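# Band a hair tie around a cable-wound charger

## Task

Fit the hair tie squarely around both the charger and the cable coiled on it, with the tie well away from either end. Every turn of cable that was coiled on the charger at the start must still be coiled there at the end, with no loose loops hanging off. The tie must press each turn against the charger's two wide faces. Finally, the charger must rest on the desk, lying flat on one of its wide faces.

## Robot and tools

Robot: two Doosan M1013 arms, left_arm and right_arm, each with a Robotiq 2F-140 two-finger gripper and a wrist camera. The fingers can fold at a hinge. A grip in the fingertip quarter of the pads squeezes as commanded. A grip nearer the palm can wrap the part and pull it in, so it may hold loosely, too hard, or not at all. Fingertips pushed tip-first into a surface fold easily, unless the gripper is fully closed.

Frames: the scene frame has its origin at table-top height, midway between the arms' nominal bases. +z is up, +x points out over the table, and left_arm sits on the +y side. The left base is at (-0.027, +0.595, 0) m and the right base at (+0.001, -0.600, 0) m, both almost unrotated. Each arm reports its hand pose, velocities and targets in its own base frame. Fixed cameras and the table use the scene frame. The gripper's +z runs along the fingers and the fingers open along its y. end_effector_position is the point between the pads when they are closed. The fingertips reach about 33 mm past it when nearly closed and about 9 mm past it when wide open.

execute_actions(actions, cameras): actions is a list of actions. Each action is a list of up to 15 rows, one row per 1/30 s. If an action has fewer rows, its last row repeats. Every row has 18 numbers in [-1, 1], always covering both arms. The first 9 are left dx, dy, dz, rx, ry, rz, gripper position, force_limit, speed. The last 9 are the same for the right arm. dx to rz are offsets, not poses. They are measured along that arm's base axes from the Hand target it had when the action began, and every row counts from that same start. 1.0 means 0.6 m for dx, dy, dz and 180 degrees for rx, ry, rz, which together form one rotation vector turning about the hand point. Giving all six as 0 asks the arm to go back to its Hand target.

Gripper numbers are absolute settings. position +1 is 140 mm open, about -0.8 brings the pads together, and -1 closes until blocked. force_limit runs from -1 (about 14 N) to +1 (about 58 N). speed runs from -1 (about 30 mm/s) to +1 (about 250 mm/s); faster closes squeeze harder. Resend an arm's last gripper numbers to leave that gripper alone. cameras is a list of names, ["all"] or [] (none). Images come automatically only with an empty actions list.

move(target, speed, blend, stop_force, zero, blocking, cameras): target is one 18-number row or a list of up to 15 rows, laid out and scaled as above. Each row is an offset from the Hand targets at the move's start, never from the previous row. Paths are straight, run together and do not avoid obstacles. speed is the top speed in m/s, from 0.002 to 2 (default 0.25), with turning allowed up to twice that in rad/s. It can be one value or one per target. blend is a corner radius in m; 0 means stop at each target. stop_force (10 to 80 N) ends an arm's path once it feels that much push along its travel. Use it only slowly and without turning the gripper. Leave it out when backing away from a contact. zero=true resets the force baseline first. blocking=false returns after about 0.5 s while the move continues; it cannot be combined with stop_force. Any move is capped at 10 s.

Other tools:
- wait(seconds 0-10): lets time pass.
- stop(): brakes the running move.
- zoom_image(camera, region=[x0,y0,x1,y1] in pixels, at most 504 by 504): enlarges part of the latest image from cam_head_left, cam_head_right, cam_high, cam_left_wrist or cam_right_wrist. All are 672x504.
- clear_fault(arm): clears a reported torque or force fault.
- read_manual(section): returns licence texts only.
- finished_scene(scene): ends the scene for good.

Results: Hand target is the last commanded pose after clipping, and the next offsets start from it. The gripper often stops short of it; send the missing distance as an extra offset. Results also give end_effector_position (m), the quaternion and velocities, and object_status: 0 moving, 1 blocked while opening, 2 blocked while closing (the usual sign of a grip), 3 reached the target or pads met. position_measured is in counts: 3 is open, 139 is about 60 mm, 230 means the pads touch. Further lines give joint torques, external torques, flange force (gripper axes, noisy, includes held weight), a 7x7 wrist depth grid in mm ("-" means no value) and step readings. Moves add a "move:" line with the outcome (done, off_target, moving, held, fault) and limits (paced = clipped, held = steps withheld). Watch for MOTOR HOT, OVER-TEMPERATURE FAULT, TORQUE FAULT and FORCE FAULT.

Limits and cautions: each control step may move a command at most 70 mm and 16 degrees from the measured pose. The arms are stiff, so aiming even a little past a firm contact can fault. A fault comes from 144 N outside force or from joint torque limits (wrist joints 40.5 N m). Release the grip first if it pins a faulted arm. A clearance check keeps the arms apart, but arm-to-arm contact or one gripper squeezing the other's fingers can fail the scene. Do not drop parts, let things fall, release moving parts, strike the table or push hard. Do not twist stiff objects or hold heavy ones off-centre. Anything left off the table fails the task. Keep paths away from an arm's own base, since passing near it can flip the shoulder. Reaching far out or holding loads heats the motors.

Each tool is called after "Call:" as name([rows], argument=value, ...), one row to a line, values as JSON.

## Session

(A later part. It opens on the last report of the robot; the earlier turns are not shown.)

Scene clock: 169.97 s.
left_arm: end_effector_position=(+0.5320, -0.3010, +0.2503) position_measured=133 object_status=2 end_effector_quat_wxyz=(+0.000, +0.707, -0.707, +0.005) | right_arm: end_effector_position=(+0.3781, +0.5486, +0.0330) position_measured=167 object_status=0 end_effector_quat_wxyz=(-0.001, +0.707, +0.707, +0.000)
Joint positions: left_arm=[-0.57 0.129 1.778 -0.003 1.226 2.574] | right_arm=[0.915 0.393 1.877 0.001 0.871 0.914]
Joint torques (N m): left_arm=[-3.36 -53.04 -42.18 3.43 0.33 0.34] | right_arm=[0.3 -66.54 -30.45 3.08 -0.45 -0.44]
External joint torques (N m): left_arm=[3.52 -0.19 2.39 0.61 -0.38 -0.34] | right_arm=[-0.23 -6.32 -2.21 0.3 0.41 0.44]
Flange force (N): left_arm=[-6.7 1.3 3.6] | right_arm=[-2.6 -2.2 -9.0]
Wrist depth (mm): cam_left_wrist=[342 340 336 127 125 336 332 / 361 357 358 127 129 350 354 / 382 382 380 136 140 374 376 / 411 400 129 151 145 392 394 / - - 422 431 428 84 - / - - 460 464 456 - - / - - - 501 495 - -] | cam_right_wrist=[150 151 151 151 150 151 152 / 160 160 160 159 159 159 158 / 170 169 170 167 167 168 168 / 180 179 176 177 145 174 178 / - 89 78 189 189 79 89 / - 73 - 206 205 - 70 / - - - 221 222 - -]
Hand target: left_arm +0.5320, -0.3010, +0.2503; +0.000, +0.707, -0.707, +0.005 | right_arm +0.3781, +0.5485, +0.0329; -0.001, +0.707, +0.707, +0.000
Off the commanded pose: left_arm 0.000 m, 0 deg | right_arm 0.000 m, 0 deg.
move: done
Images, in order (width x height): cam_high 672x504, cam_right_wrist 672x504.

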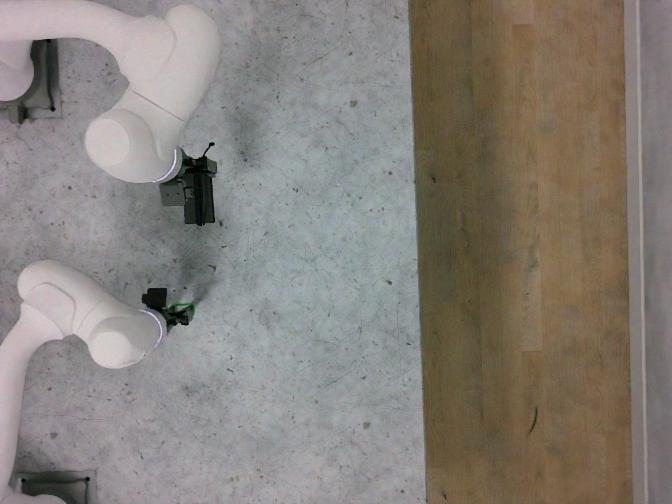

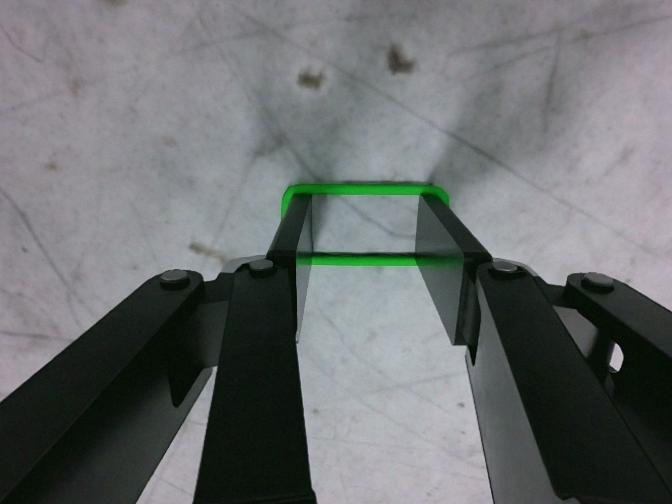

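Call:
move(target=[0,0,0,0,0,0,-1,0,-1,0,0,0.03,0,0,0,-0.3,-1,-1], speed=0.05)

Call:
move(target=[0,0,0,0,0,0,-1,0,-1,0,0,0,0,0,0,0.175,-1,-1])

Call:
move(target=[0,0,0,0,0,0,-1,0,-1,0,0,0.2,0,0,0,0.175,-1,-1], speed=0.15, cameras=["cam_right_wrist","cam_left_wrist"])

Scene clock: 177.03 s.
left_arm: end_effector_position=(+0.5320, -0.3010, +0.2503) position_measured=133 object_status=2 end_effector_quat_wxyz=(+0.000, +0.707, -0.707, +0.005) | right_arm: end_effector_position=(+0.3781, +0.5485, +0.0509) position_measured=167 object_status=3 end_effector_quat_wxyz=(-0.001, +0.707, +0.707, +0.000)
Joint positions: left_arm=[-0.57 0.129 1.778 -0.003 1.226 2.574] | right_arm=[0.915 0.374 1.865 0.001 0.902 0.914]
Joint torques (N m): left_arm=[-2.81 -52.93 -42.29 3.42 0.32 0.33] | right_arm=[0.57 -69.66 -33.57 3.2 -0.38 -0.46]
External joint torques (N m): left_arm=[2.95 -0.19 2.65 0.61 -0.37 -0.33] | right_arm=[-0.53 -2.51 0.07 0.25 0.34 0.46]
Flange force (N): left_arm=[-6.2 2.2 3.9] | right_arm=[-2.7 -1.8 -3.2]
Wrist depth (mm): cam_left_wrist=[342 341 335 127 125 334 333 / 361 359 357 127 130 353 351 / 383 379 380 136 139 371 373 / 411 402 129 151 145 396 398 / - - 426 433 434 84 - / - - 466 464 459 - - / - - - 502 496 - -] | cam_right_wrist=[168 168 167 167 167 167 166 / 177 177 177 176 176 176 176 / 188 187 187 185 187 186 186 / 200 197 195 197 145 193 198 / - 89 78 210 209 79 89 / - 73 - 228 228 - 70 / - 70 - 245 245 - -]
Hand target: left_arm +0.5320, -0.3010, +0.2503; +0.000, +0.707, -0.707, +0.005 | right_arm +0.3781, +0.5485, +0.0509; -0.001, +0.707, +0.707, +0.000
Off the commanded pose: left_arm 0.000 m, 0 deg | right_arm 0.000 m, 0 deg.
move: done

Scene clock: 178.53 s.
left_arm: end_effector_position=(+0.5320, -0.3010, +0.2503) position_measured=133 object_status=2 end_effector_quat_wxyz=(+0.000, +0.707, -0.707, +0.005) | right_arm: end_effector_position=(+0.3781, +0.5485, +0.0509) position_measured=107 object_status=0 end_effector_quat_wxyz=(-0.001, +0.707, +0.707, +0.000)
Joint positions: left_arm=[-0.57 0.129 1.778 -0.003 1.226 2.574] | right_arm=[0.915 0.374 1.865 0.001 0.902 0.914]
Joint torques (N m): left_arm=[-3.07 -53.05 -42.24 3.45 0.31 0.34] | right_arm=[0.39 -68.97 -33.57 3.19 -0.51 -0.43]
External joint torques (N m): left_arm=[2.93 -0.22 2.24 0.6 -0.38 -0.34] | right_arm=[-0.31 -3.05 -0.05 0.29 0.46 0.43]
Flange force (N): left_arm=[-5.8 1.6 3.4] | right_arm=[-2.9 -2.2 -4.0]
Wrist depth (mm): cam_left_wrist=[341 339 336 120 125 333 330 / 361 357 358 124 130 355 353 / 387 382 382 136 139 374 374 / 410 404 129 151 143 395 397 / - - 427 431 433 84 - / - - 463 461 455 - - / - - - 504 498 - -] | cam_right_wrist=[168 168 168 167 167 166 167 / 177 177 176 176 176 177 176 / 188 188 188 187 187 187 186 / 200 195 154 199 196 125 198 / - 89 210 213 212 116 79 / - - 228 228 228 221 - / - - 246 245 246 - -]
Hand target: left_arm +0.5320, -0.3010, +0.2503; +0.000, +0.707, -0.707, +0.005 | right_arm +0.3781, +0.5485, +0.0509; -0.001, +0.707, +0.707, +0.000
Off the commanded pose: left_arm 0.000 m, 0 deg | right_arm 0.000 m, 0 deg.
move: done

Scene clock: 179.73 s.
left_arm: end_effector_position=(+0.5320, -0.3010, +0.2503) position_measured=133 object_status=2 end_effector_quat_wxyz=(+0.000, +0.707, -0.707, +0.005) | right_arm: end_effector_position=(+0.3781, +0.5485, +0.1709) position_measured=107 object_status=3 end_effector_quat_wxyz=(-0.001, +0.707, +0.707, +0.000)
Joint positions: left_arm=[-0.57 0.129 1.778 -0.003 1.226 2.574] | right_arm=[0.915 0.267 1.762 0.001 1.112 0.915]
Joint torques (N m): left_arm=[-3.1 -53.24 -42.14 3.38 0.32 0.3] | right_arm=[0.64 -62.77 -37.51 3.68 -0.43 -0.43]
External joint torques (N m): left_arm=[3.22 -0.2 2.09 0.68 -0.39 -0.3] | right_arm=[-0.55 -3.46 -0.9 0.3 0.38 0.43]
Flange force (N): left_arm=[-6.1 1.1 3.2] | right_arm=[-2.7 -1.7 -4.1]
Wrist depth (mm): cam_left_wrist=[340 340 335 127 127 334 332 / 358 359 358 127 129 351 349 / 383 380 378 136 139 377 373 / 407 402 129 151 148 394 395 / - - 426 435 430 84 - / - - 462 461 458 - - / - - - 497 494 - -] | cam_right_wrist=[277 279 276 277 276 277 275 / 294 292 293 292 291 293 290 / 311 310 309 310 309 309 308 / 331 323 154 330 325 125 327 / - 89 349 353 352 116 79 / - - 377 377 376 100 - / - - 410 407 407 - -]
Hand target: left_arm +0.5320, -0.3010, +0.2503; +0.000, +0.707, -0.707, +0.005 | right_arm +0.3781, +0.5485, +0.1709; -0.001, +0.707, +0.707, +0.000
Off the commanded pose: left_arm 0.000 m, 0 deg | right_arm 0.000 m, 0 deg.
move: done
Images, in order (width x height): cam_left_wrist 672x504, cam_right_wrist 672x504.

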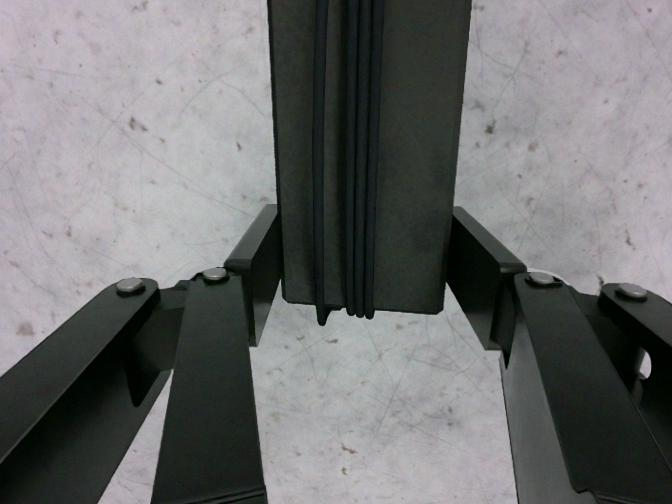

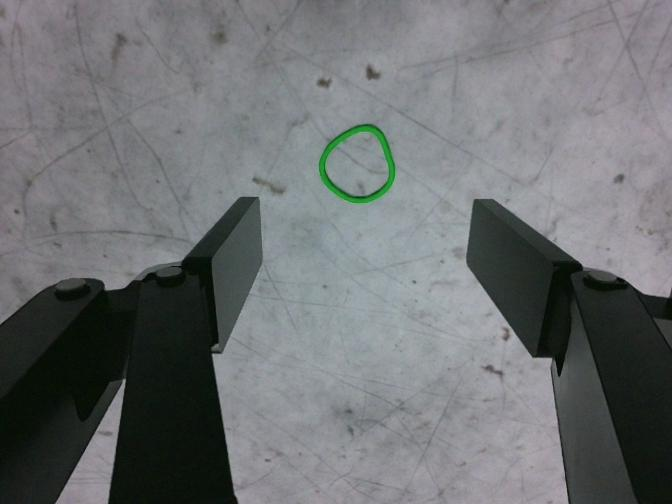

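Call:
move(target=[0,0,0,0,0,0,-1,0,-1,0,0.008,-0.205,0,0,0,-1,-1,0], speed=0.15)

Call:
move(target=[0,0,0,0,0,0,-1,0,-1,0,0,-0.0255,0,0,0,-1,-1,0], speed=0.03)

Call:
move(target=[0,0,0,0,0,0,-1,0,-1,0,0,0,0,0,0,-0.4,-1,-1], cameras=["cam_right_wrist"])

Call:
move(target=[0,0,0,0,0,0,-1,0,-1,0,0,0.01,0,0,0,-0.4,-1,-1], speed=0.01, cameras=["cam_right_wrist"])

Scene clock: 219.93 s.
left_arm: end_effector_position=(+0.5320, -0.3010, +0.2503) position_measured=133 object_status=2 end_effector_quat_wxyz=(+0.000, +0.707, -0.707, +0.005) | right_arm: end_effector_position=(+0.3781, +0.5533, +0.0480) position_measured=233 object_status=3 end_effector_quat_wxyz=(-0.001, +0.707, +0.707, +0.000)
Joint positions: left_arm=[-0.57 0.129 1.778 -0.003 1.226 2.574] | right_arm=[0.919 0.382 1.859 0.001 0.9 0.919]
Joint torques (N m): left_arm=[-2.84 -53 -42.13 3.42 0.36 0.35] | right_arm=[0.61 -69.61 -33.67 3.18 -0.25 -0.44]
External joint torques (N m): left_arm=[2.95 -0.3 2.24 0.63 -0.42 -0.35] | right_arm=[-0.64 -3.68 0.03 0.29 0.2 0.44]
Flange force (N): left_arm=[-5.9 1.7 3.4] | right_arm=[-4.1 -2.5 -4.2]
Wrist depth (mm): cam_left_wrist=[340 341 334 127 125 334 331 / 357 362 360 127 129 354 352 / 382 378 382 136 140 375 373 / 411 402 129 152 145 397 395 / - - 424 430 433 84 - / - - 463 458 457 - - / - - - 495 501 - -] | cam_right_wrist=[167 165 165 165 164 164 164 / 175 175 174 173 173 173 173 / 184 185 184 182 184 183 183 / 197 196 193 120 191 192 195 / 208 205 78 78 89 80 203 / - - - - - 75 - / - - - - - - -]
Hand target: left_arm +0.5320, -0.3010, +0.2503; +0.000, +0.707, -0.707, +0.005 | right_arm +0.3781, +0.5533, +0.0479; -0.001, +0.707, +0.707, +0.000
Off the commanded pose: left_arm 0.000 m, 0 deg | right_arm 0.000 m, 0 deg.
move: done

Scene clock: 220.73 s.
left_arm: end_effector_position=(+0.5320, -0.3010, +0.2503) position_measured=133 object_status=2 end_effector_quat_wxyz=(+0.000, +0.707, -0.707, +0.005) | right_arm: end_effector_position=(+0.3781, +0.5533, +0.0327) position_measured=233 object_status=3 end_effector_quat_wxyz=(-0.001, +0.707, +0.707, +0.000)
Joint positions: left_arm=[-0.57 0.129 1.778 -0.003 1.226 2.574] | right_arm=[0.919 0.398 1.87 0.001 0.873 0.919]
Joint torques (N m): left_arm=[-3.05 -53.14 -42.2 3.46 0.38 0.3] | right_arm=[0.51 -70.86 -32.81 3.12 -0.67 -0.45]
External joint torques (N m): left_arm=[3.06 0.02 2.48 0.57 -0.43 -0.3] | right_arm=[-0.6 -2.92 -0.03 0.28 0.63 0.45]
Flange force (N): left_arm=[-6.1 1.5 3.9] | right_arm=[-2.8 -1.7 -4.3]
Wrist depth (mm): cam_left_wrist=[341 336 333 127 124 334 332 / 361 356 360 127 132 354 351 / 382 382 381 136 140 374 374 / 411 402 130 152 145 393 398 / - - 423 429 431 84 - / - - 469 461 460 - - / - - - 498 497 - -] | cam_right_wrist=[149 151 151 150 150 150 152 / 159 159 159 159 159 159 158 / 169 169 169 166 168 168 167 / 180 180 177 120 175 177 179 / 193 188 78 78 89 83 185 / - - - - - 75 - / - - - - - - -]
Hand target: left_arm +0.5320, -0.3010, +0.2503; +0.000, +0.707, -0.707, +0.005 | right_arm +0.3781, +0.5533, +0.0326; -0.001, +0.707, +0.707, +0.000
Off the commanded pose: left_arm 0.000 m, 0 deg | right_arm 0.000 m, 0 deg.
move: done

Scene clock: 222.13 s.
left_arm: end_effector_position=(+0.5320, -0.3010, +0.2503) position_measured=133 object_status=2 end_effector_quat_wxyz=(+0.000, +0.707, -0.707, +0.005) | right_arm: end_effector_position=(+0.3781, +0.5533, +0.0326) position_measured=179 object_status=0 end_effector_quat_wxyz=(-0.001, +0.707, +0.707, +0.000)
Joint positions: left_arm=[-0.57 0.129 1.778 -0.003 1.226 2.574] | right_arm=[0.919 0.398 1.87 0.001 0.873 0.919]
Joint torques (N m): left_arm=[-2.82 -53.29 -42.36 3.43 0.33 0.38] | right_arm=[0.52 -69.59 -32.33 3.1 -0.49 -0.42]
External joint torques (N m): left_arm=[2.97 0.05 2.55 0.61 -0.39 -0.38] | right_arm=[-0.74 -4.29 -0.6 0.3 0.44 0.42]
Flange force (N): left_arm=[-5.9 1.7 3.9] | right_arm=[-3.6 -1.9 -5.8]
Wrist depth (mm): cam_left_wrist=[343 339 334 127 125 334 332 / 361 359 360 127 130 352 351 / 384 383 380 - 140 375 372 / 408 402 129 152 145 395 397 / - - 425 435 436 84 - / - - 467 466 457 - - / - - - 496 493 - -] | cam_right_wrist=[150 151 151 150 150 150 151 / 160 159 159 159 159 159 158 / 170 169 169 168 168 168 168 / 180 180 177 176 148 175 178 / - 80 78 189 186 79 84 / - - - 205 205 - 72 / - - - 221 - - -]
Hand target: left_arm +0.5320, -0.3010, +0.2503; +0.000, +0.707, -0.707, +0.005 | right_arm +0.3781, +0.5533, +0.0326; -0.001, +0.707, +0.707, +0.000
Off the commanded pose: left_arm 0.000 m, 0 deg | right_arm 0.000 m, 0 deg.
move: done
Images, in order (width x height): cam_right_wrist 672x504.

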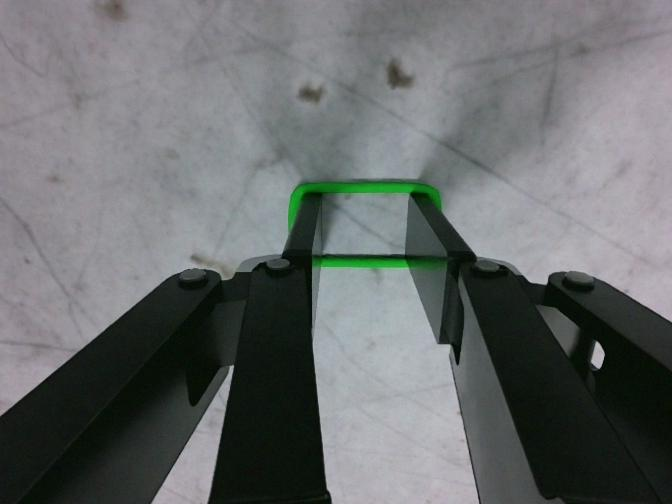

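Scene clock: 222.97 s.
left_arm: end_effector_position=(+0.5320, -0.3010, +0.2503) position_measured=133 object_status=2 end_effector_quat_wxyz=(+0.000, +0.707, -0.707, +0.005) | right_arm: end_effector_position=(+0.3780, +0.5533, +0.0386) position_measured=179 object_status=3 end_effector_quat_wxyz=(-0.001, +0.707, +0.707, +0.000)
Joint positions: left_arm=[-0.57 0.129 1.778 -0.003 1.226 2.574] | right_arm=[0.919 0.392 1.866 0.001 0.883 0.919]
Joint torques (N m): left_arm=[-2.88 -53.23 -42.2 3.43 0.36 0.34] | right_arm=[0.54 -70.02 -33.03 3.14 -0.45 -0.42]
External joint torques (N m): left_arm=[2.7 0.11 2.4 0.6 -0.41 -0.34] | right_arm=[-0.6 -3.27 -0.05 0.28 0.4 0.42]
Flange force (N): left_arm=[-5.4 1.6 3.8] | right_arm=[-3.4 -2.0 -4.2]
Wrist depth (mm): cam_left_wrist=[340 342 337 127 125 334 335 / 360 355 358 127 130 352 351 / 384 380 381 136 140 373 373 / 408 402 129 152 145 393 397 / - - 428 432 437 85 - / - - 464 462 459 - - / - - - 498 492 - -] | cam_right_wrist=[157 156 156 156 156 155 155 / 166 165 165 165 166 164 163 / 175 175 175 175 174 173 174 / 186 186 183 183 148 182 184 / - 80 78 193 195 79 84 / - - - 213 211 - 72 / - - - 229 - - -]
Hand target: left_arm +0.5320, -0.3010, +0.2503; +0.000, +0.707, -0.707, +0.005 | right_arm +0.3781, +0.5533, +0.0386; -0.001, +0.707, +0.707, +0.000
Off the commanded pose: left_arm 0.000 m, 0 deg | right_arm 0.000 m, 0 deg.
move: done
Images, in order (width x height): cam_right_wrist 672x504.

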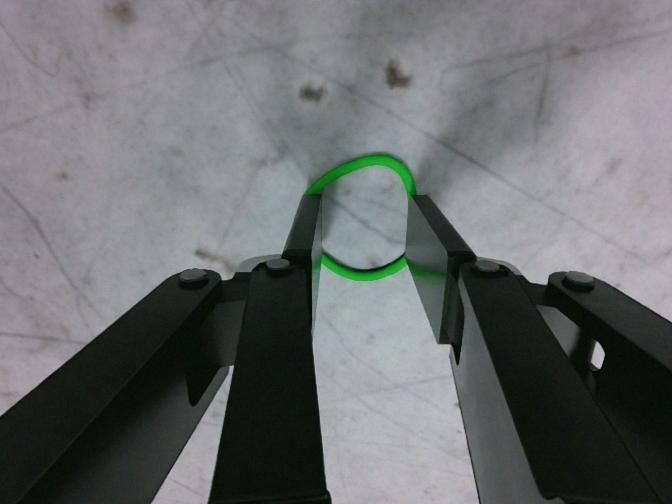

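Call:
move([
  [0,0,0,0,0,0,-1,0,-1,0,0,0.03,0,0,0,-0.4,-1,-1],
  [0,0,0,0,0,0,-1,0,-1,0.038,0,0.03,0,0,0,-0.4,-1,-1],
  [0,0,0,0,0,0,-1,0,-1,0.038,0,-0.0087,0,0,0,-0.4,-1,-1],
  [0,0,0,0,0,0,-1,0,-1,0.038,0,-0.0087,0,0,0,-1,-1,-1],
], speed=0.06, cameras=["cam_right_wrist"])

Call:
move(target=[0,0,0,0,0,0,-1,0,-1,0,0,0.2,0,0,0,-1,-1,-1], speed=0.08, cameras=["cam_right_wrist","cam_left_wrist","cam_high","cam_head_left"])

Call:
zoom_image(camera="cam_high", region=[140, 280, 220, 350])

Scene clock: 267.93 s.
left_arm: end_effector_position=(+0.5320, -0.3010, +0.2503) position_measured=133 object_status=2 end_effector_quat_wxyz=(+0.000, +0.707, -0.707, +0.005) | right_arm: end_effector_position=(+0.4009, +0.5533, +0.0334) position_measured=225 object_status=2 end_effector_quat_wxyz=(-0.001, +0.707, +0.707, +0.000)
Joint positions: left_arm=[-0.57 0.129 1.778 -0.003 1.226 2.574] | right_arm=[0.893 0.414 1.842 0.001 0.884 0.892]
Joint torques (N m): left_arm=[-2.81 -53.37 -42.19 3.41 0.32 0.35] | right_arm=[0.41 -72.24 -33.04 3.11 -0.52 -0.45]
External joint torques (N m): left_arm=[2.88 0.11 2.31 0.64 -0.38 -0.35] | right_arm=[-0.55 -3.4 -0.14 0.3 0.47 0.45]
Flange force (N): left_arm=[-5.5 1.3 3.6] | right_arm=[-3.2 -2.1 -4.5]
Wrist depth (mm): cam_left_wrist=[340 340 334 128 125 336 332 / 361 359 356 127 129 351 350 / 382 380 382 136 140 374 373 / 408 402 129 151 145 393 396 / - - 431 432 433 84 - / - - 467 466 460 - - / - - - 500 494 - -] | cam_right_wrist=[151 152 152 151 151 151 151 / 161 160 159 160 160 159 159 / 170 170 170 167 169 168 168 / 181 181 178 118 177 177 179 / 193 188 80 78 89 82 187 / - - - - - 76 - / - - - - - - -]
Hand target: left_arm +0.5320, -0.3010, +0.2503; +0.000, +0.707, -0.707, +0.005 | right_arm +0.4009, +0.5533, +0.0334; -0.001, +0.707, +0.707, +0.000
Off the commanded pose: left_arm 0.000 m, 0 deg | right_arm 0.000 m, 0 deg.
move: done
Images, in order (width x height): cam_right_wrist 672x504.

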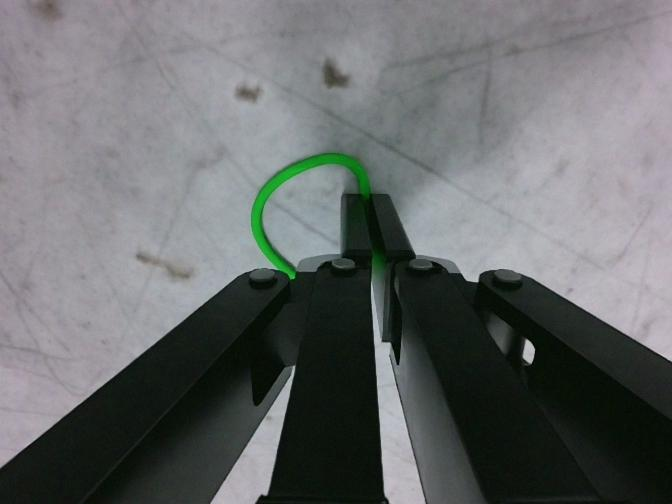

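Scene clock: 269.77 s.
left_arm: end_effector_position=(+0.5320, -0.3010, +0.2503) position_measured=133 object_status=2 end_effector_quat_wxyz=(+0.000, +0.707, -0.707, +0.005) | right_arm: end_effector_position=(+0.4009, +0.5533, +0.1534) position_measured=225 object_status=2 end_effector_quat_wxyz=(-0.001, +0.707, +0.707, +0.000)
Joint positions: left_arm=[-0.57 0.129 1.778 -0.003 1.226 2.574] | right_arm=[0.893 0.305 1.745 0.001 1.09 0.892]
Joint torques (N m): left_arm=[-2.72 -53.09 -42.15 3.46 0.34 0.3] | right_arm=[0.64 -66.28 -37.61 3.6 -0.43 -0.41]
External joint torques (N m): left_arm=[2.8 -0.12 2.38 0.58 -0.4 -0.3] | right_arm=[-0.68 -3.52 -0.36 0.33 0.39 0.41]
Flange force (N): left_arm=[-5.7 1.8 3.6] | right_arm=[-3.6 -2.2 -3.7]
Wrist depth (mm): cam_left_wrist=[342 341 334 121 125 334 334 / 359 358 359 127 130 354 352 / 383 384 383 136 140 374 373 / 409 402 129 151 145 392 395 / - - 426 433 431 84 - / - - 463 467 460 - - / - - - 500 503 - -] | cam_right_wrist=[262 262 261 261 261 260 259 / 276 276 276 275 274 275 273 / 292 292 293 284 291 292 291 / 312 312 307 109 305 306 308 / 333 78 80 78 89 82 320 / - - - - - 76 - / - - - - - - -]
Hand target: left_arm +0.5320, -0.3010, +0.2503; +0.000, +0.707, -0.707, +0.005 | right_arm +0.4009, +0.5533, +0.1534; -0.001, +0.707, +0.707, +0.000
Off the commanded pose: left_arm 0.000 m, 0 deg | right_arm 0.000 m, 0 deg.
move: done
Images, in order (width x height): cam_head_left 672x504, cam_high 672x504, cam_left_wrist 672x504, cam_right_wrist 672x504.

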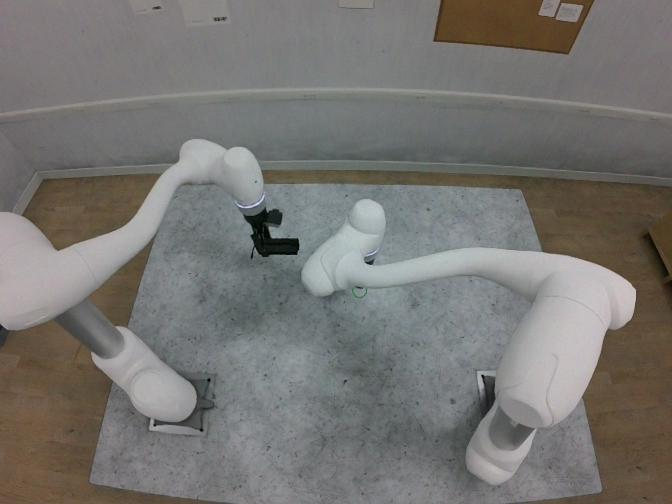

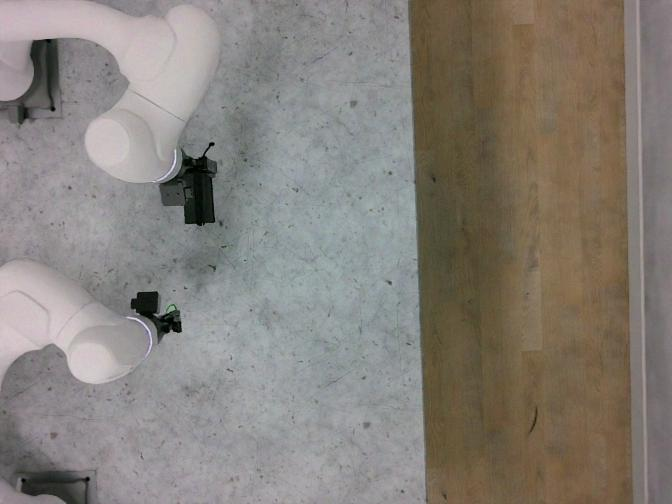

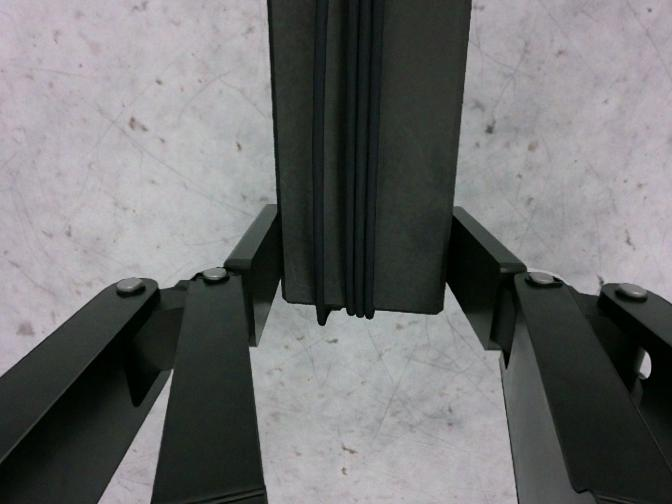

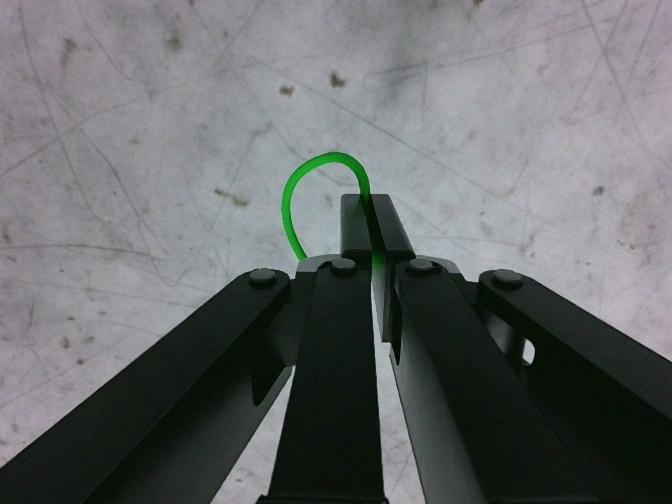

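Scaled by 6.300 from the camera's 672x504 image, which has a finer 960x720 frame.

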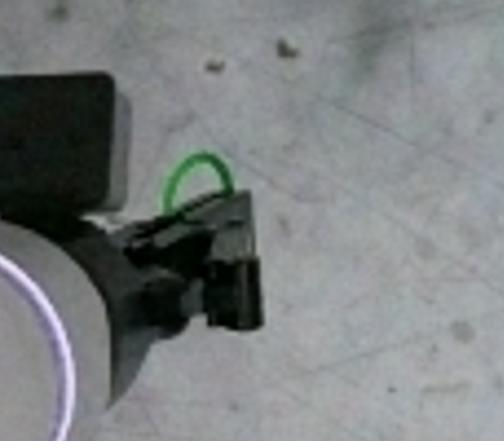

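Call:
move([
  [0,0,-0.2,0,0,0,-1,0,-1,0,-0.15,0.05,0,0,0,-1,-1,-1],
  [0,-0.12,-0.325,0,0,0,-1,0,-1,0,-0.15,0.05,0,0,0,-1,-1,-1],
  [0,-0.14,-0.359,0,0,0,-1,0,-1,0,-0.15,0.05,0,0,0,-1,-1,-1],
], speed=[0.15,0.06,0.04], cameras=["cam_right_wrist","cam_left_wrist","cam_high"])

Call:
zoom_image(camera="cam_high", region=[130, 150, 250, 270])

Scene clock: 323.60 s.
left_arm: end_effector_position=(+0.5320, -0.3849, +0.0349) position_measured=133 object_status=2 end_effector_quat_wxyz=(+0.000, +0.707, -0.707, +0.004) | right_arm: end_effector_position=(+0.4009, +0.4633, +0.1834) position_measured=225 object_status=2 end_effector_quat_wxyz=(-0.001, +0.707, +0.707, +0.000)
Joint positions: left_arm=[-0.678 0.375 1.901 -0.003 0.858 2.466] | right_arm=[0.801 0.178 1.85 0.001 1.113 0.8]
Joint torques (N m): left_arm=[-3.41 -67.72 -33.09 2.44 0.13 0.42] | right_arm=[0.19 -53.99 -38.27 3.67 -0.5 -0.42]
External joint torques (N m): left_arm=[3.32 -2.49 0.99 0.82 -0.18 -0.42] | right_arm=[-0.1 -3.28 -0.13 0.31 0.47 0.42]
Flange force (N): left_arm=[-6.5 1.6 -1.8] | right_arm=[-3.1 -3.4 -3.4]
Wrist depth (mm): cam_left_wrist=[152 150 147 126 125 147 145 / 159 159 157 134 129 157 155 / 169 167 166 141 139 165 164 / 180 178 129 153 144 174 176 / - - 129 190 189 85 - / - - 202 205 200 - - / - - 222 221 220 - -] | cam_right_wrist=[288 290 289 289 287 288 287 / 308 305 306 306 305 303 303 / 324 323 323 315 323 321 321 / 345 345 340 109 338 340 340 / 369 359 80 78 89 82 355 / - - - - - 76 - / - - - - - - -]
Hand target: left_arm +0.5320, -0.3850, +0.0349; +0.000, +0.707, -0.707, +0.005 | right_arm +0.4009, +0.4633, +0.1834; -0.001, +0.707, +0.707, +0.000
Off the commanded pose: left_arm 0.000 m, 0 deg | right_arm 0.000 m, 0 deg.
move: done
Images, in order (width x height): cam_high 672x504, cam_left_wrist 672x504, cam_right_wrist 672x504.

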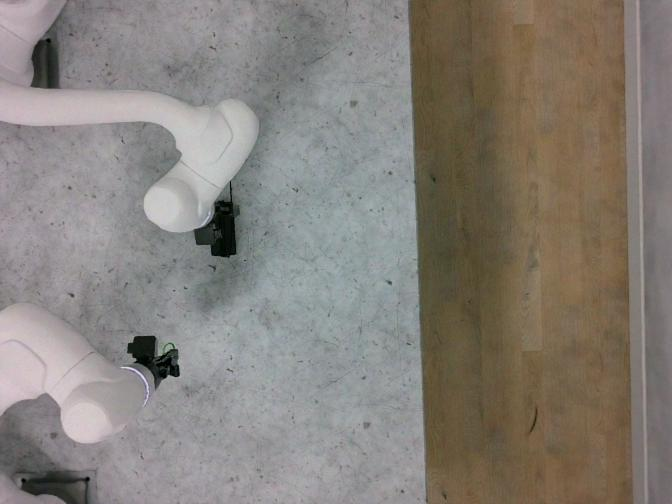

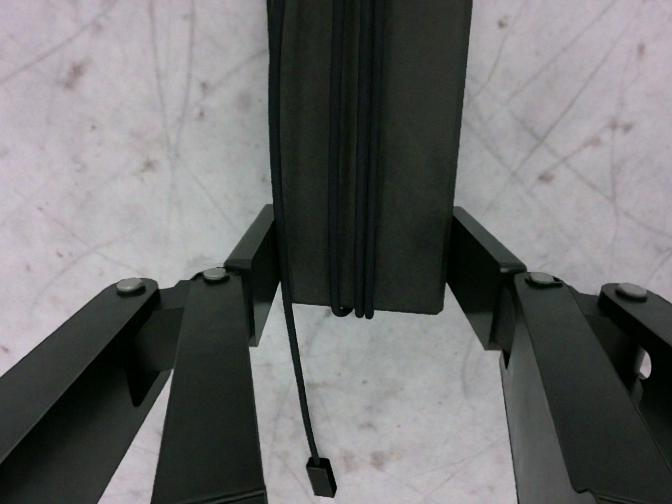

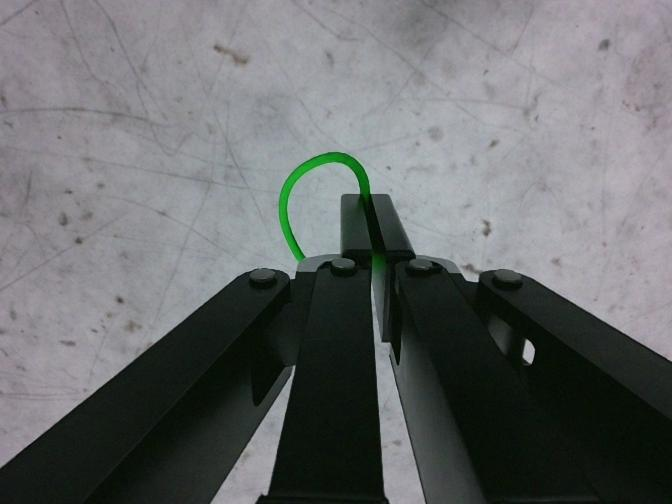

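Scaled by 4.200 from the camera's 672x504 image, which has a finer 960x720 frame.

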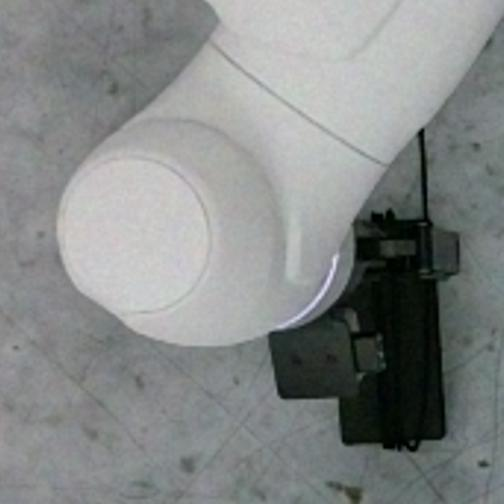

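Call:
move(target=[0,0,0,0,0,0,0.175,0,-1,0,0,0,0,0,0,-1,-1,-1])

Call:
move([
  [0,0,0.2,0,0,0,0.175,0,-0.5,0,0,0,0,0,0,-1,-1,-1],
], speed=0.12, cameras=["cam_left_wrist"])

Scene clock: 331.57 s.
left_arm: end_effector_position=(+0.5320, -0.3850, +0.0350) position_measured=107 object_status=0 end_effector_quat_wxyz=(+0.000, +0.707, -0.707, +0.005) | right_arm: end_effector_position=(+0.4009, +0.4633, +0.1834) position_measured=225 object_status=2 end_effector_quat_wxyz=(-0.001, +0.707, +0.707, +0.000)
Joint positions: left_arm=[-0.678 0.375 1.9 -0.003 0.857 2.466] | right_arm=[0.801 0.178 1.85 0.001 1.113 0.8]
Joint torques (N m): left_arm=[-2.54 -67.37 -32.55 2.82 0.42 0.37] | right_arm=[0.44 -53.89 -38.25 3.67 -0.51 -0.46]
External joint torques (N m): left_arm=[2.48 -3.05 0 0.48 -0.5 -0.37] | right_arm=[-0.47 -3.17 -0.14 0.31 0.47 0.46]
Flange force (N): left_arm=[-5.0 1.5 -2.5] | right_arm=[-3.3 -2.9 -3.4]
Wrist depth (mm): cam_left_wrist=[152 150 146 127 124 147 145 / 159 159 154 134 131 157 156 / 169 167 166 144 139 166 164 / 180 178 153 153 149 135 175 / - - 180 190 190 113 - / - - 205 205 202 - - / - - 223 221 220 - -] | cam_right_wrist=[290 289 291 288 288 288 288 / 306 305 305 304 304 304 304 / 323 325 323 316 322 322 321 / 346 343 339 109 337 339 342 / 369 358 80 78 89 82 356 / - - - - - 76 - / - - - - - - -]
Hand target: left_arm +0.5320, -0.3850, +0.0349; +0.000, +0.707, -0.707, +0.005 | right_arm +0.4009, +0.4633, +0.1834; -0.001, +0.707, +0.707, +0.000
Off the commanded pose: left_arm 0.000 m, 0 deg | right_arm 0.000 m, 0 deg.
move: done

Scene clock: 332.97 s.
left_arm: end_effector_position=(+0.5320, -0.3850, +0.1549) position_measured=107 object_status=3 end_effector_quat_wxyz=(+0.000, +0.707, -0.707, +0.005) | right_arm: end_effector_position=(+0.4009, +0.4633, +0.1834) position_measured=225 object_status=2 end_effector_quat_wxyz=(-0.001, +0.707, +0.707, +0.000)
Joint positions: left_arm=[-0.678 0.261 1.801 -0.002 1.07 2.466] | right_arm=[0.801 0.178 1.85 0.001 1.113 0.8]
Joint torques (N m): left_arm=[-2.95 -60.88 -37.34 3.23 0.4 0.29] | right_arm=[0.45 -53.97 -38.38 3.67 -0.52 -0.41]
External joint torques (N m): left_arm=[2.9 -3.14 0.04 0.55 -0.48 -0.29] | right_arm=[-0.52 -3.24 -0.12 0.31 0.48 0.41]
Flange force (N): left_arm=[-6.0 1.5 -1.6] | right_arm=[-3.5 -2.8 -3.4]
Wrist depth (mm): cam_left_wrist=[258 254 254 229 249 252 250 / 272 272 271 244 266 266 263 / 289 289 285 259 281 283 282 / 308 301 296 304 301 135 298 / - - 320 325 323 113 91 / - - 350 349 345 - - / - - 377 377 375 - -] | cam_right_wrist=[292 291 289 288 287 289 286 / 308 304 306 303 304 304 304 / 325 325 323 316 323 322 320 / 344 345 341 109 337 338 343 / 368 358 80 78 89 82 356 / - - - - - 76 - / - - - - - - -]
Hand target: left_arm +0.5320, -0.3850, +0.1549; +0.000, +0.707, -0.707, +0.005 | right_arm +0.4009, +0.4633, +0.1834; -0.001, +0.707, +0.707, +0.000
Off the commanded pose: left_arm 0.000 m, 0 deg | right_arm 0.000 m, 0 deg.
move: done
Images, in order (width x height): cam_left_wrist 672x504.

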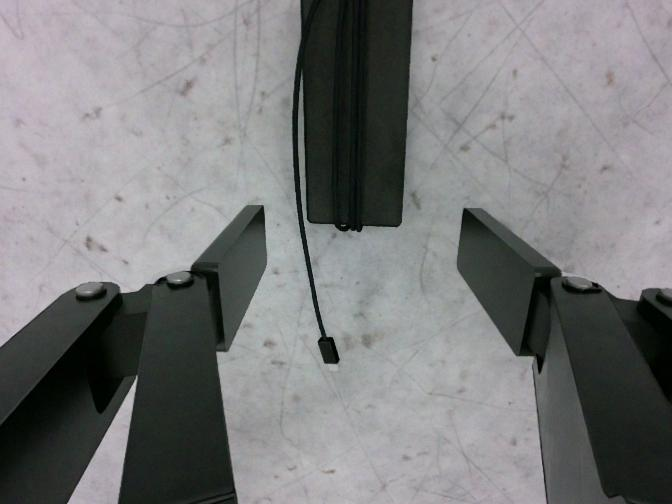

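Call:
move(target=[0,0,0.1,0,0,0,0.175,0,-0.5,0,0,0,0,0,0,-1,-1,-1], cameras=["cam_left_wrist"])

Call:
zoom_image(camera="cam_left_wrist", region=[230, 0, 480, 350])

Scene clock: 344.83 s.
left_arm: end_effector_position=(+0.5320, -0.3850, +0.2149) position_measured=107 object_status=3 end_effector_quat_wxyz=(+0.001, +0.707, -0.707, +0.005) | right_arm: end_effector_position=(+0.4009, +0.4633, +0.1834) position_measured=225 object_status=2 end_effector_quat_wxyz=(-0.001, +0.707, +0.707, +0.000)
Joint positions: left_arm=[-0.678 0.219 1.737 -0.002 1.176 2.465] | right_arm=[0.801 0.178 1.85 0.001 1.113 0.8]
Joint torques (N m): left_arm=[-2.91 -59.23 -39.1 3.43 0.49 0.32] | right_arm=[0.37 -54.03 -38.37 3.65 -0.53 -0.45]
External joint torques (N m): left_arm=[3.05 -2.4 0.12 0.54 -0.55 -0.32] | right_arm=[-0.45 -2.83 0.08 0.31 0.49 0.45]
Flange force (N): left_arm=[-5.6 0.7 -0.4] | right_arm=[-3.2 -2.8 -2.9]
Wrist depth (mm): cam_left_wrist=[310 309 307 289 304 303 306 / 327 328 325 304 323 321 321 / 348 347 345 331 342 343 339 / 370 363 357 365 362 135 359 / - - 387 389 388 113 91 / - - 423 420 422 - - / - - 455 454 449 - -] | cam_right_wrist=[290 290 289 290 289 288 287 / 305 306 306 304 304 304 303 / 323 323 323 314 322 322 321 / 346 345 340 109 337 339 342 / 370 360 80 78 89 82 354 / - - - - - 76 - / - - - - - - -]
Hand target: left_arm +0.5320, -0.3850, +0.2149; +0.000, +0.707, -0.707, +0.005 | right_arm +0.4009, +0.4633, +0.1834; -0.001, +0.707, +0.707, +0.000
Off the commanded pose: left_arm 0.000 m, 0 deg | right_arm 0.000 m, 0 deg.
move: done
Images, in order (width x height): cam_left_wrist 672x504.

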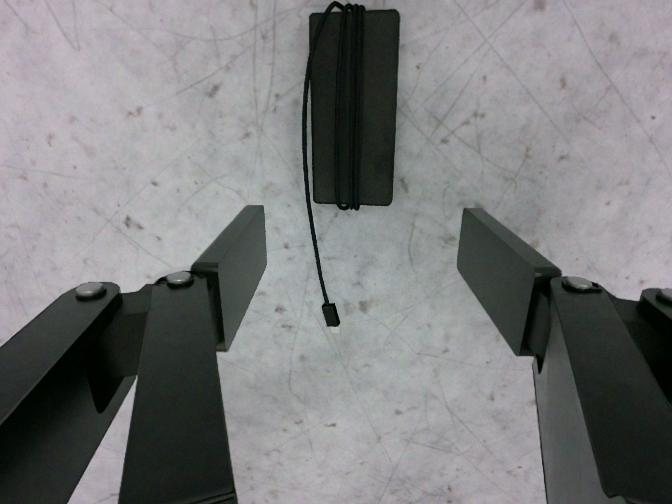

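Scaled by 1.440 from the camera's 672x504 image, which has a finer 960x720 frame.

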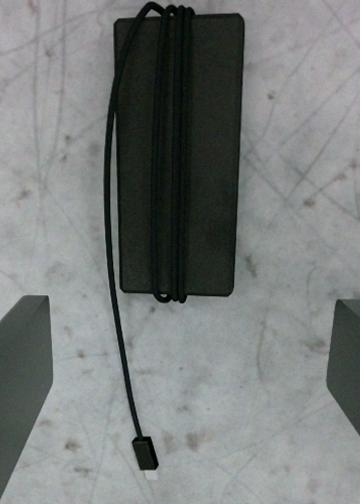

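Call:
move([
  [0.05,0.1267,-0.2,0,0,0,-0.4,-1,-0.5,0,0,0,0,0,0,-1,-1,-1],
  [0.05,0.1267,-0.299,0,0,0,-0.4,-1,-0.5,0,0,0,0,0,0,-1,-1,-1],
], speed=[0.2,0.05], cameras=["cam_left_wrist"])

Scene clock: 354.13 s.
left_arm: end_effector_position=(+0.5620, -0.3090, +0.0356) position_measured=179 object_status=3 end_effector_quat_wxyz=(+0.000, +0.707, -0.707, +0.005) | right_arm: end_effector_position=(+0.4009, +0.4633, +0.1834) position_measured=225 object_status=2 end_effector_quat_wxyz=(-0.001, +0.707, +0.707, +0.000)
Joint positions: left_arm=[-0.555 0.354 1.93 -0.004 0.849 2.59] | right_arm=[0.801 0.178 1.85 0.001 1.113 0.8]
Joint torques (N m): left_arm=[-2.97 -65.44 -32.21 2.76 0.34 0.3] | right_arm=[0.59 -53.96 -38.4 3.64 -0.55 -0.43]
External joint torques (N m): left_arm=[2.96 -2.47 0.47 0.45 -0.38 -0.3] | right_arm=[-0.57 -3.17 0.01 0.33 0.5 0.43]
Flange force (N): left_arm=[-5.6 1.7 -1.9] | right_arm=[-3.6 -2.9 -3.3]
Wrist depth (mm): cam_left_wrist=[150 151 148 135 124 122 147 / 160 160 158 155 136 158 156 / 170 167 168 168 167 166 165 / 181 180 177 176 163 177 176 / 192 - 94 188 - 93 185 / - - - 205 - - - / - - - 222 - - -] | cam_right_wrist=[289 288 289 287 287 287 288 / 306 305 306 305 302 305 304 / 324 325 323 315 322 322 320 / 345 345 341 109 339 338 341 / 368 359 80 78 89 82 355 / - - - - - 76 - / - - - - - - -]
Hand target: left_arm +0.5620, -0.3090, +0.0355; +0.000, +0.707, -0.707, +0.005 | right_arm +0.4009, +0.4633, +0.1834; -0.001, +0.707, +0.707, +0.000
Off the commanded pose: left_arm 0.000 m, 0 deg | right_arm 0.000 m, 0 deg.
move: done
Images, in order (width x height): cam_left_wrist 672x504.

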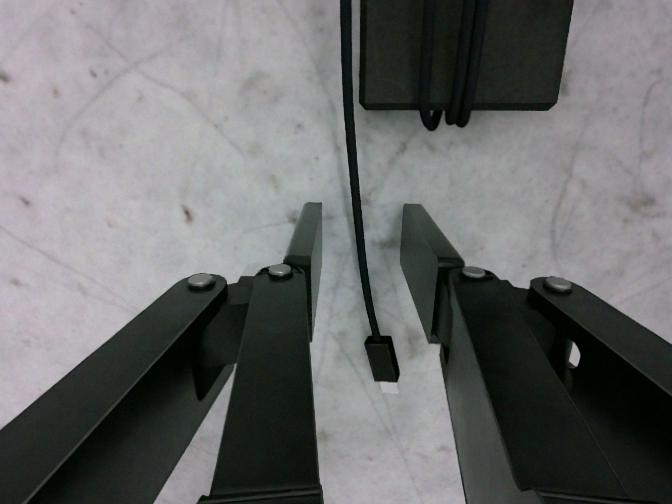

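Call:
move([
  [0,0,0,0,0,0,-1,-1,-1,0,0,0,0,0,0,-1,-1,-1],
  [0,0,0.065,0,0,0,-1,-1,-1,0,0,0,0,0,0,-1,-1,-1],
  [-0.053,0.004,0.065,0,0,0,-1,-1,-1,0,0,0,0,0,0,-1,-1,-1],
  [-0.053,0.004,0.02,0,0,0,-1,-1,-1,0,0,0,0,0,0,-1,-1,-1],
], speed=0.05, cameras=["cam_left_wrist"])

Scene clock: 361.77 s.
left_arm: end_effector_position=(+0.5302, -0.3066, +0.0476) position_measured=226 object_status=2 end_effector_quat_wxyz=(+0.000, +0.707, -0.707, +0.005) | right_arm: end_effector_position=(+0.4009, +0.4633, +0.1834) position_measured=225 object_status=2 end_effector_quat_wxyz=(-0.001, +0.707, +0.707, +0.000)
Joint positions: left_arm=[-0.579 0.302 1.978 -0.004 0.852 2.566] | right_arm=[0.801 0.178 1.85 0.001 1.113 0.8]
Joint torques (N m): left_arm=[-2.93 -60.91 -32.42 2.82 0.42 0.34] | right_arm=[0.43 -53.78 -38.35 3.64 -0.52 -0.46]
External joint torques (N m): left_arm=[2.72 -2.18 0.16 0.45 -0.5 -0.34] | right_arm=[-0.42 -3.44 -0.09 0.33 0.48 0.46]
Flange force (N): left_arm=[-5.0 0.9 -1.5] | right_arm=[-3.6 -3.2 -3.5]
Wrist depth (mm): cam_left_wrist=[161 161 160 137 134 158 159 / 172 171 170 169 166 168 167 / 182 182 181 177 179 178 177 / 194 194 189 186 187 189 189 / 207 202 - - - 95 201 / - - - - - - - / - - - - - - -] | cam_right_wrist=[290 289 288 288 289 287 286 / 306 306 305 305 303 305 303 / 324 324 324 314 321 323 321 / 346 345 340 109 339 337 342 / 368 360 80 78 89 82 354 / - - - - - 76 - / - - - - - - -]
Hand target: left_arm +0.5302, -0.3066, +0.0475; +0.000, +0.707, -0.707, +0.005 | right_arm +0.4009, +0.4633, +0.1834; -0.001, +0.707, +0.707, +0.000
Off the commanded pose: left_arm 0.000 m, 0 deg | right_arm 0.000 m, 0 deg.
move: done
Images, in order (width x height): cam_left_wrist 672x504.

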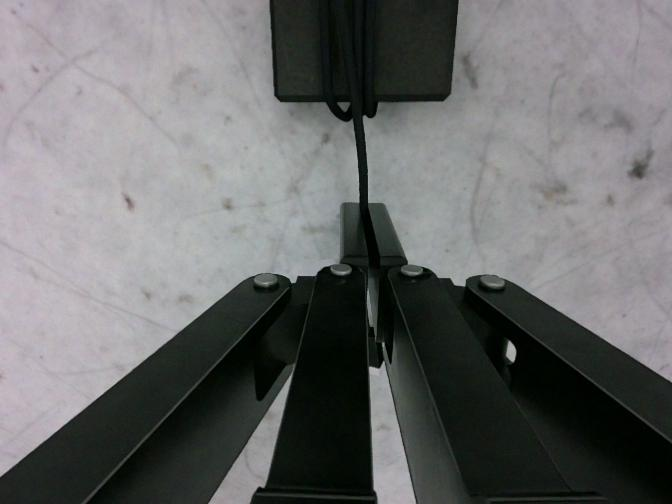

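Call:
move([
  [0,0,-0.017,0,0,0,-1,-1,-1,0,0,0,0,0,0,-1,-1,-1],
  [0,0,-0.017,0,0,0,-0.45,-1,-1,0,0,0,0,0,0,-1,-1,-1],
  [0,0,0.15,0,0,0,-0.45,-1,-1,0,0,0,0,0,0,-1,-1,-1],
  [0,-0.08,0.3,0,0,0,-0.45,-1,-1,0,0,0,0,0,0,-1,-1,-1],
], speed=0.1, cameras=["cam_left_wrist"])

Call:
zoom_image(camera="cam_left_wrist", region=[230, 0, 480, 350])

Scene clock: 375.00 s.
left_arm: end_effector_position=(+0.5302, -0.3546, +0.2275) position_measured=186 object_status=3 end_effector_quat_wxyz=(+0.000, +0.707, -0.707, +0.005) | right_arm: end_effector_position=(+0.4009, +0.4633, +0.1834) position_measured=225 object_status=2 end_effector_quat_wxyz=(-0.001, +0.707, +0.707, +0.000)
Joint positions: left_arm=[-0.642 0.183 1.758 -0.002 1.192 2.501] | right_arm=[0.801 0.178 1.85 0.001 1.113 0.8]
Joint torques (N m): left_arm=[-2.54 -56.03 -39.91 3.54 0.46 0.35] | right_arm=[0.61 -53.96 -38.31 3.68 -0.53 -0.42]
External joint torques (N m): left_arm=[2.54 -2.33 0.4 0.46 -0.53 -0.35] | right_arm=[-0.59 -3.05 -0.08 0.29 0.48 0.42]
Flange force (N): left_arm=[-5.2 1.7 0.0] | right_arm=[-3.4 -2.6 -3.2]
Wrist depth (mm): cam_left_wrist=[319 318 318 296 315 314 314 / 338 339 337 336 334 332 330 / 361 360 359 358 355 355 350 / 382 384 377 368 148 374 374 / 406 - 94 407 - - 390 / - - - 437 - - - / - - - 474 - - -] | cam_right_wrist=[290 291 289 289 288 288 287 / 306 308 306 303 304 304 303 / 327 324 323 316 323 321 321 / 345 342 338 109 338 338 342 / 366 357 80 78 89 82 354 / - - - - - 76 - / - - - - - - -]
Hand target: left_arm +0.5302, -0.3546, +0.2275; +0.000, +0.707, -0.707, +0.005 | right_arm +0.4009, +0.4633, +0.1834; -0.001, +0.707, +0.707, +0.000
Off the commanded pose: left_arm 0.000 m, 0 deg | right_arm 0.000 m, 0 deg.
move: done
Images, in order (width x height): cam_left_wrist 672x504.

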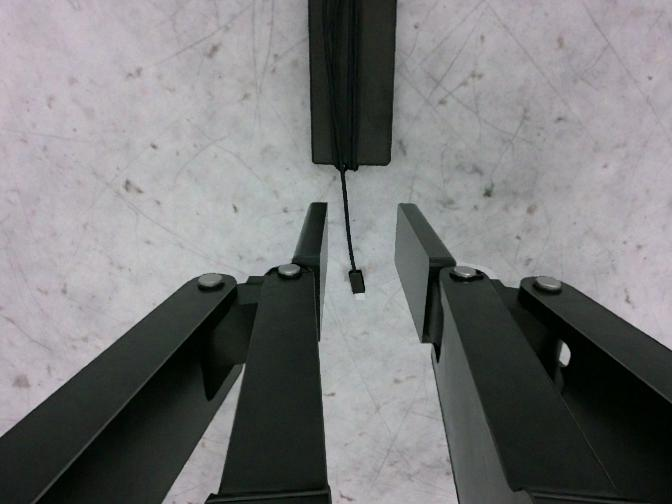

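Scaled by 1.440 from the camera's 672x504 image, which has a finer 960x720 frame.

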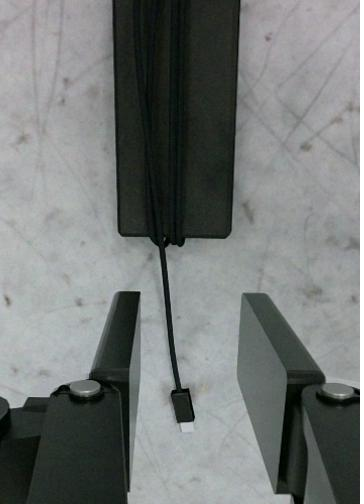

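Call:
move([
  [-0.1,0.45,0.25,0,0,0,-0.45,-1,-1,0,0,0.1,0,0,-0.5,-1,-1,-1],
  [-0.1,0.5,0.25,0,0,0,-0.45,-1,-1,0.12,0.33,0.1,0,0,-0.99,-1,-1,-1],
], speed=0.25, blend=[0.03,0], cameras=["cam_right_wrist","cam_high","cam_head_left"])

Scene clock: 409.70 s.
left_arm: end_effector_position=(+0.4702, -0.0546, +0.3775) position_measured=186 object_status=3 end_effector_quat_wxyz=(+0.000, +0.707, -0.707, +0.005) | right_arm: end_effector_position=(+0.4729, +0.6613, +0.2434) position_measured=225 object_status=2 end_effector_quat_wxyz=(+0.000, +0.718, -0.696, +0.001)
Joint positions: left_arm=[-0.184 -0.139 1.811 -0.006 1.463 2.959] | right_arm=[0.908 0.45 1.364 -0.001 1.328 4.019]
Joint torques (N m): left_arm=[-2.68 -26.33 -42.33 3.75 0.44 0.35] | right_arm=[0.65 -84.21 -41.37 3.94 -0.42 -0.55]
External joint torques (N m): left_arm=[2.68 -1.09 0.52 0.48 -0.47 -0.35] | right_arm=[-0.69 -3.46 -0.19 0.29 0.45 0.55]
Flange force (N): left_arm=[-5.1 1.5 1.5] | right_arm=[3.9 2.7 -2.4]
Wrist depth (mm): cam_left_wrist=[451 450 447 448 445 443 442 / 477 479 472 478 468 470 468 / 512 503 500 503 501 500 489 / 542 537 535 520 149 527 518 / 572 - 94 576 - - 552 / - - - 605 - - - / - - - 1729 - - -] | cam_right_wrist=[346 345 345 343 343 343 343 / 362 364 363 362 362 362 362 / 391 386 386 377 383 385 381 / 412 411 405 109 404 402 405 / 438 429 80 78 89 82 425 / - - - - - 76 - / - - - - - - -]
Hand target: left_arm +0.4702, -0.0546, +0.3775; +0.000, +0.707, -0.707, +0.005 | right_arm +0.4729, +0.6613, +0.2434; +0.000, +0.718, -0.696, +0.001
Off the commanded pose: left_arm 0.000 m, 0 deg | right_arm 0.000 m, 0 deg.
move: done
Images, in order (width x height): cam_head_left 672x504, cam_high 672x504, cam_right_wrist 672x504.

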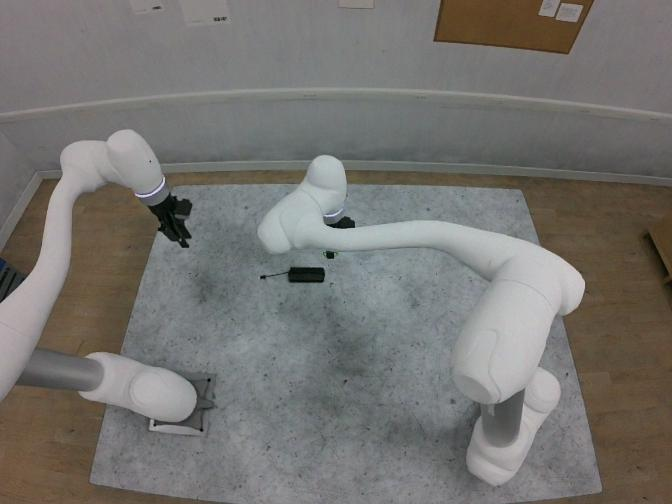

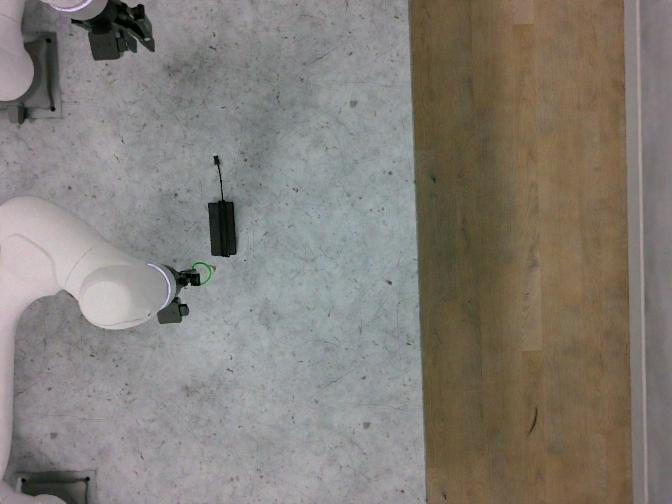

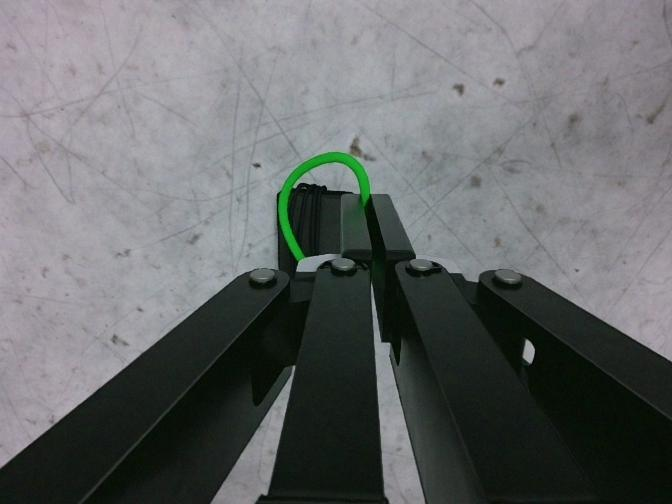

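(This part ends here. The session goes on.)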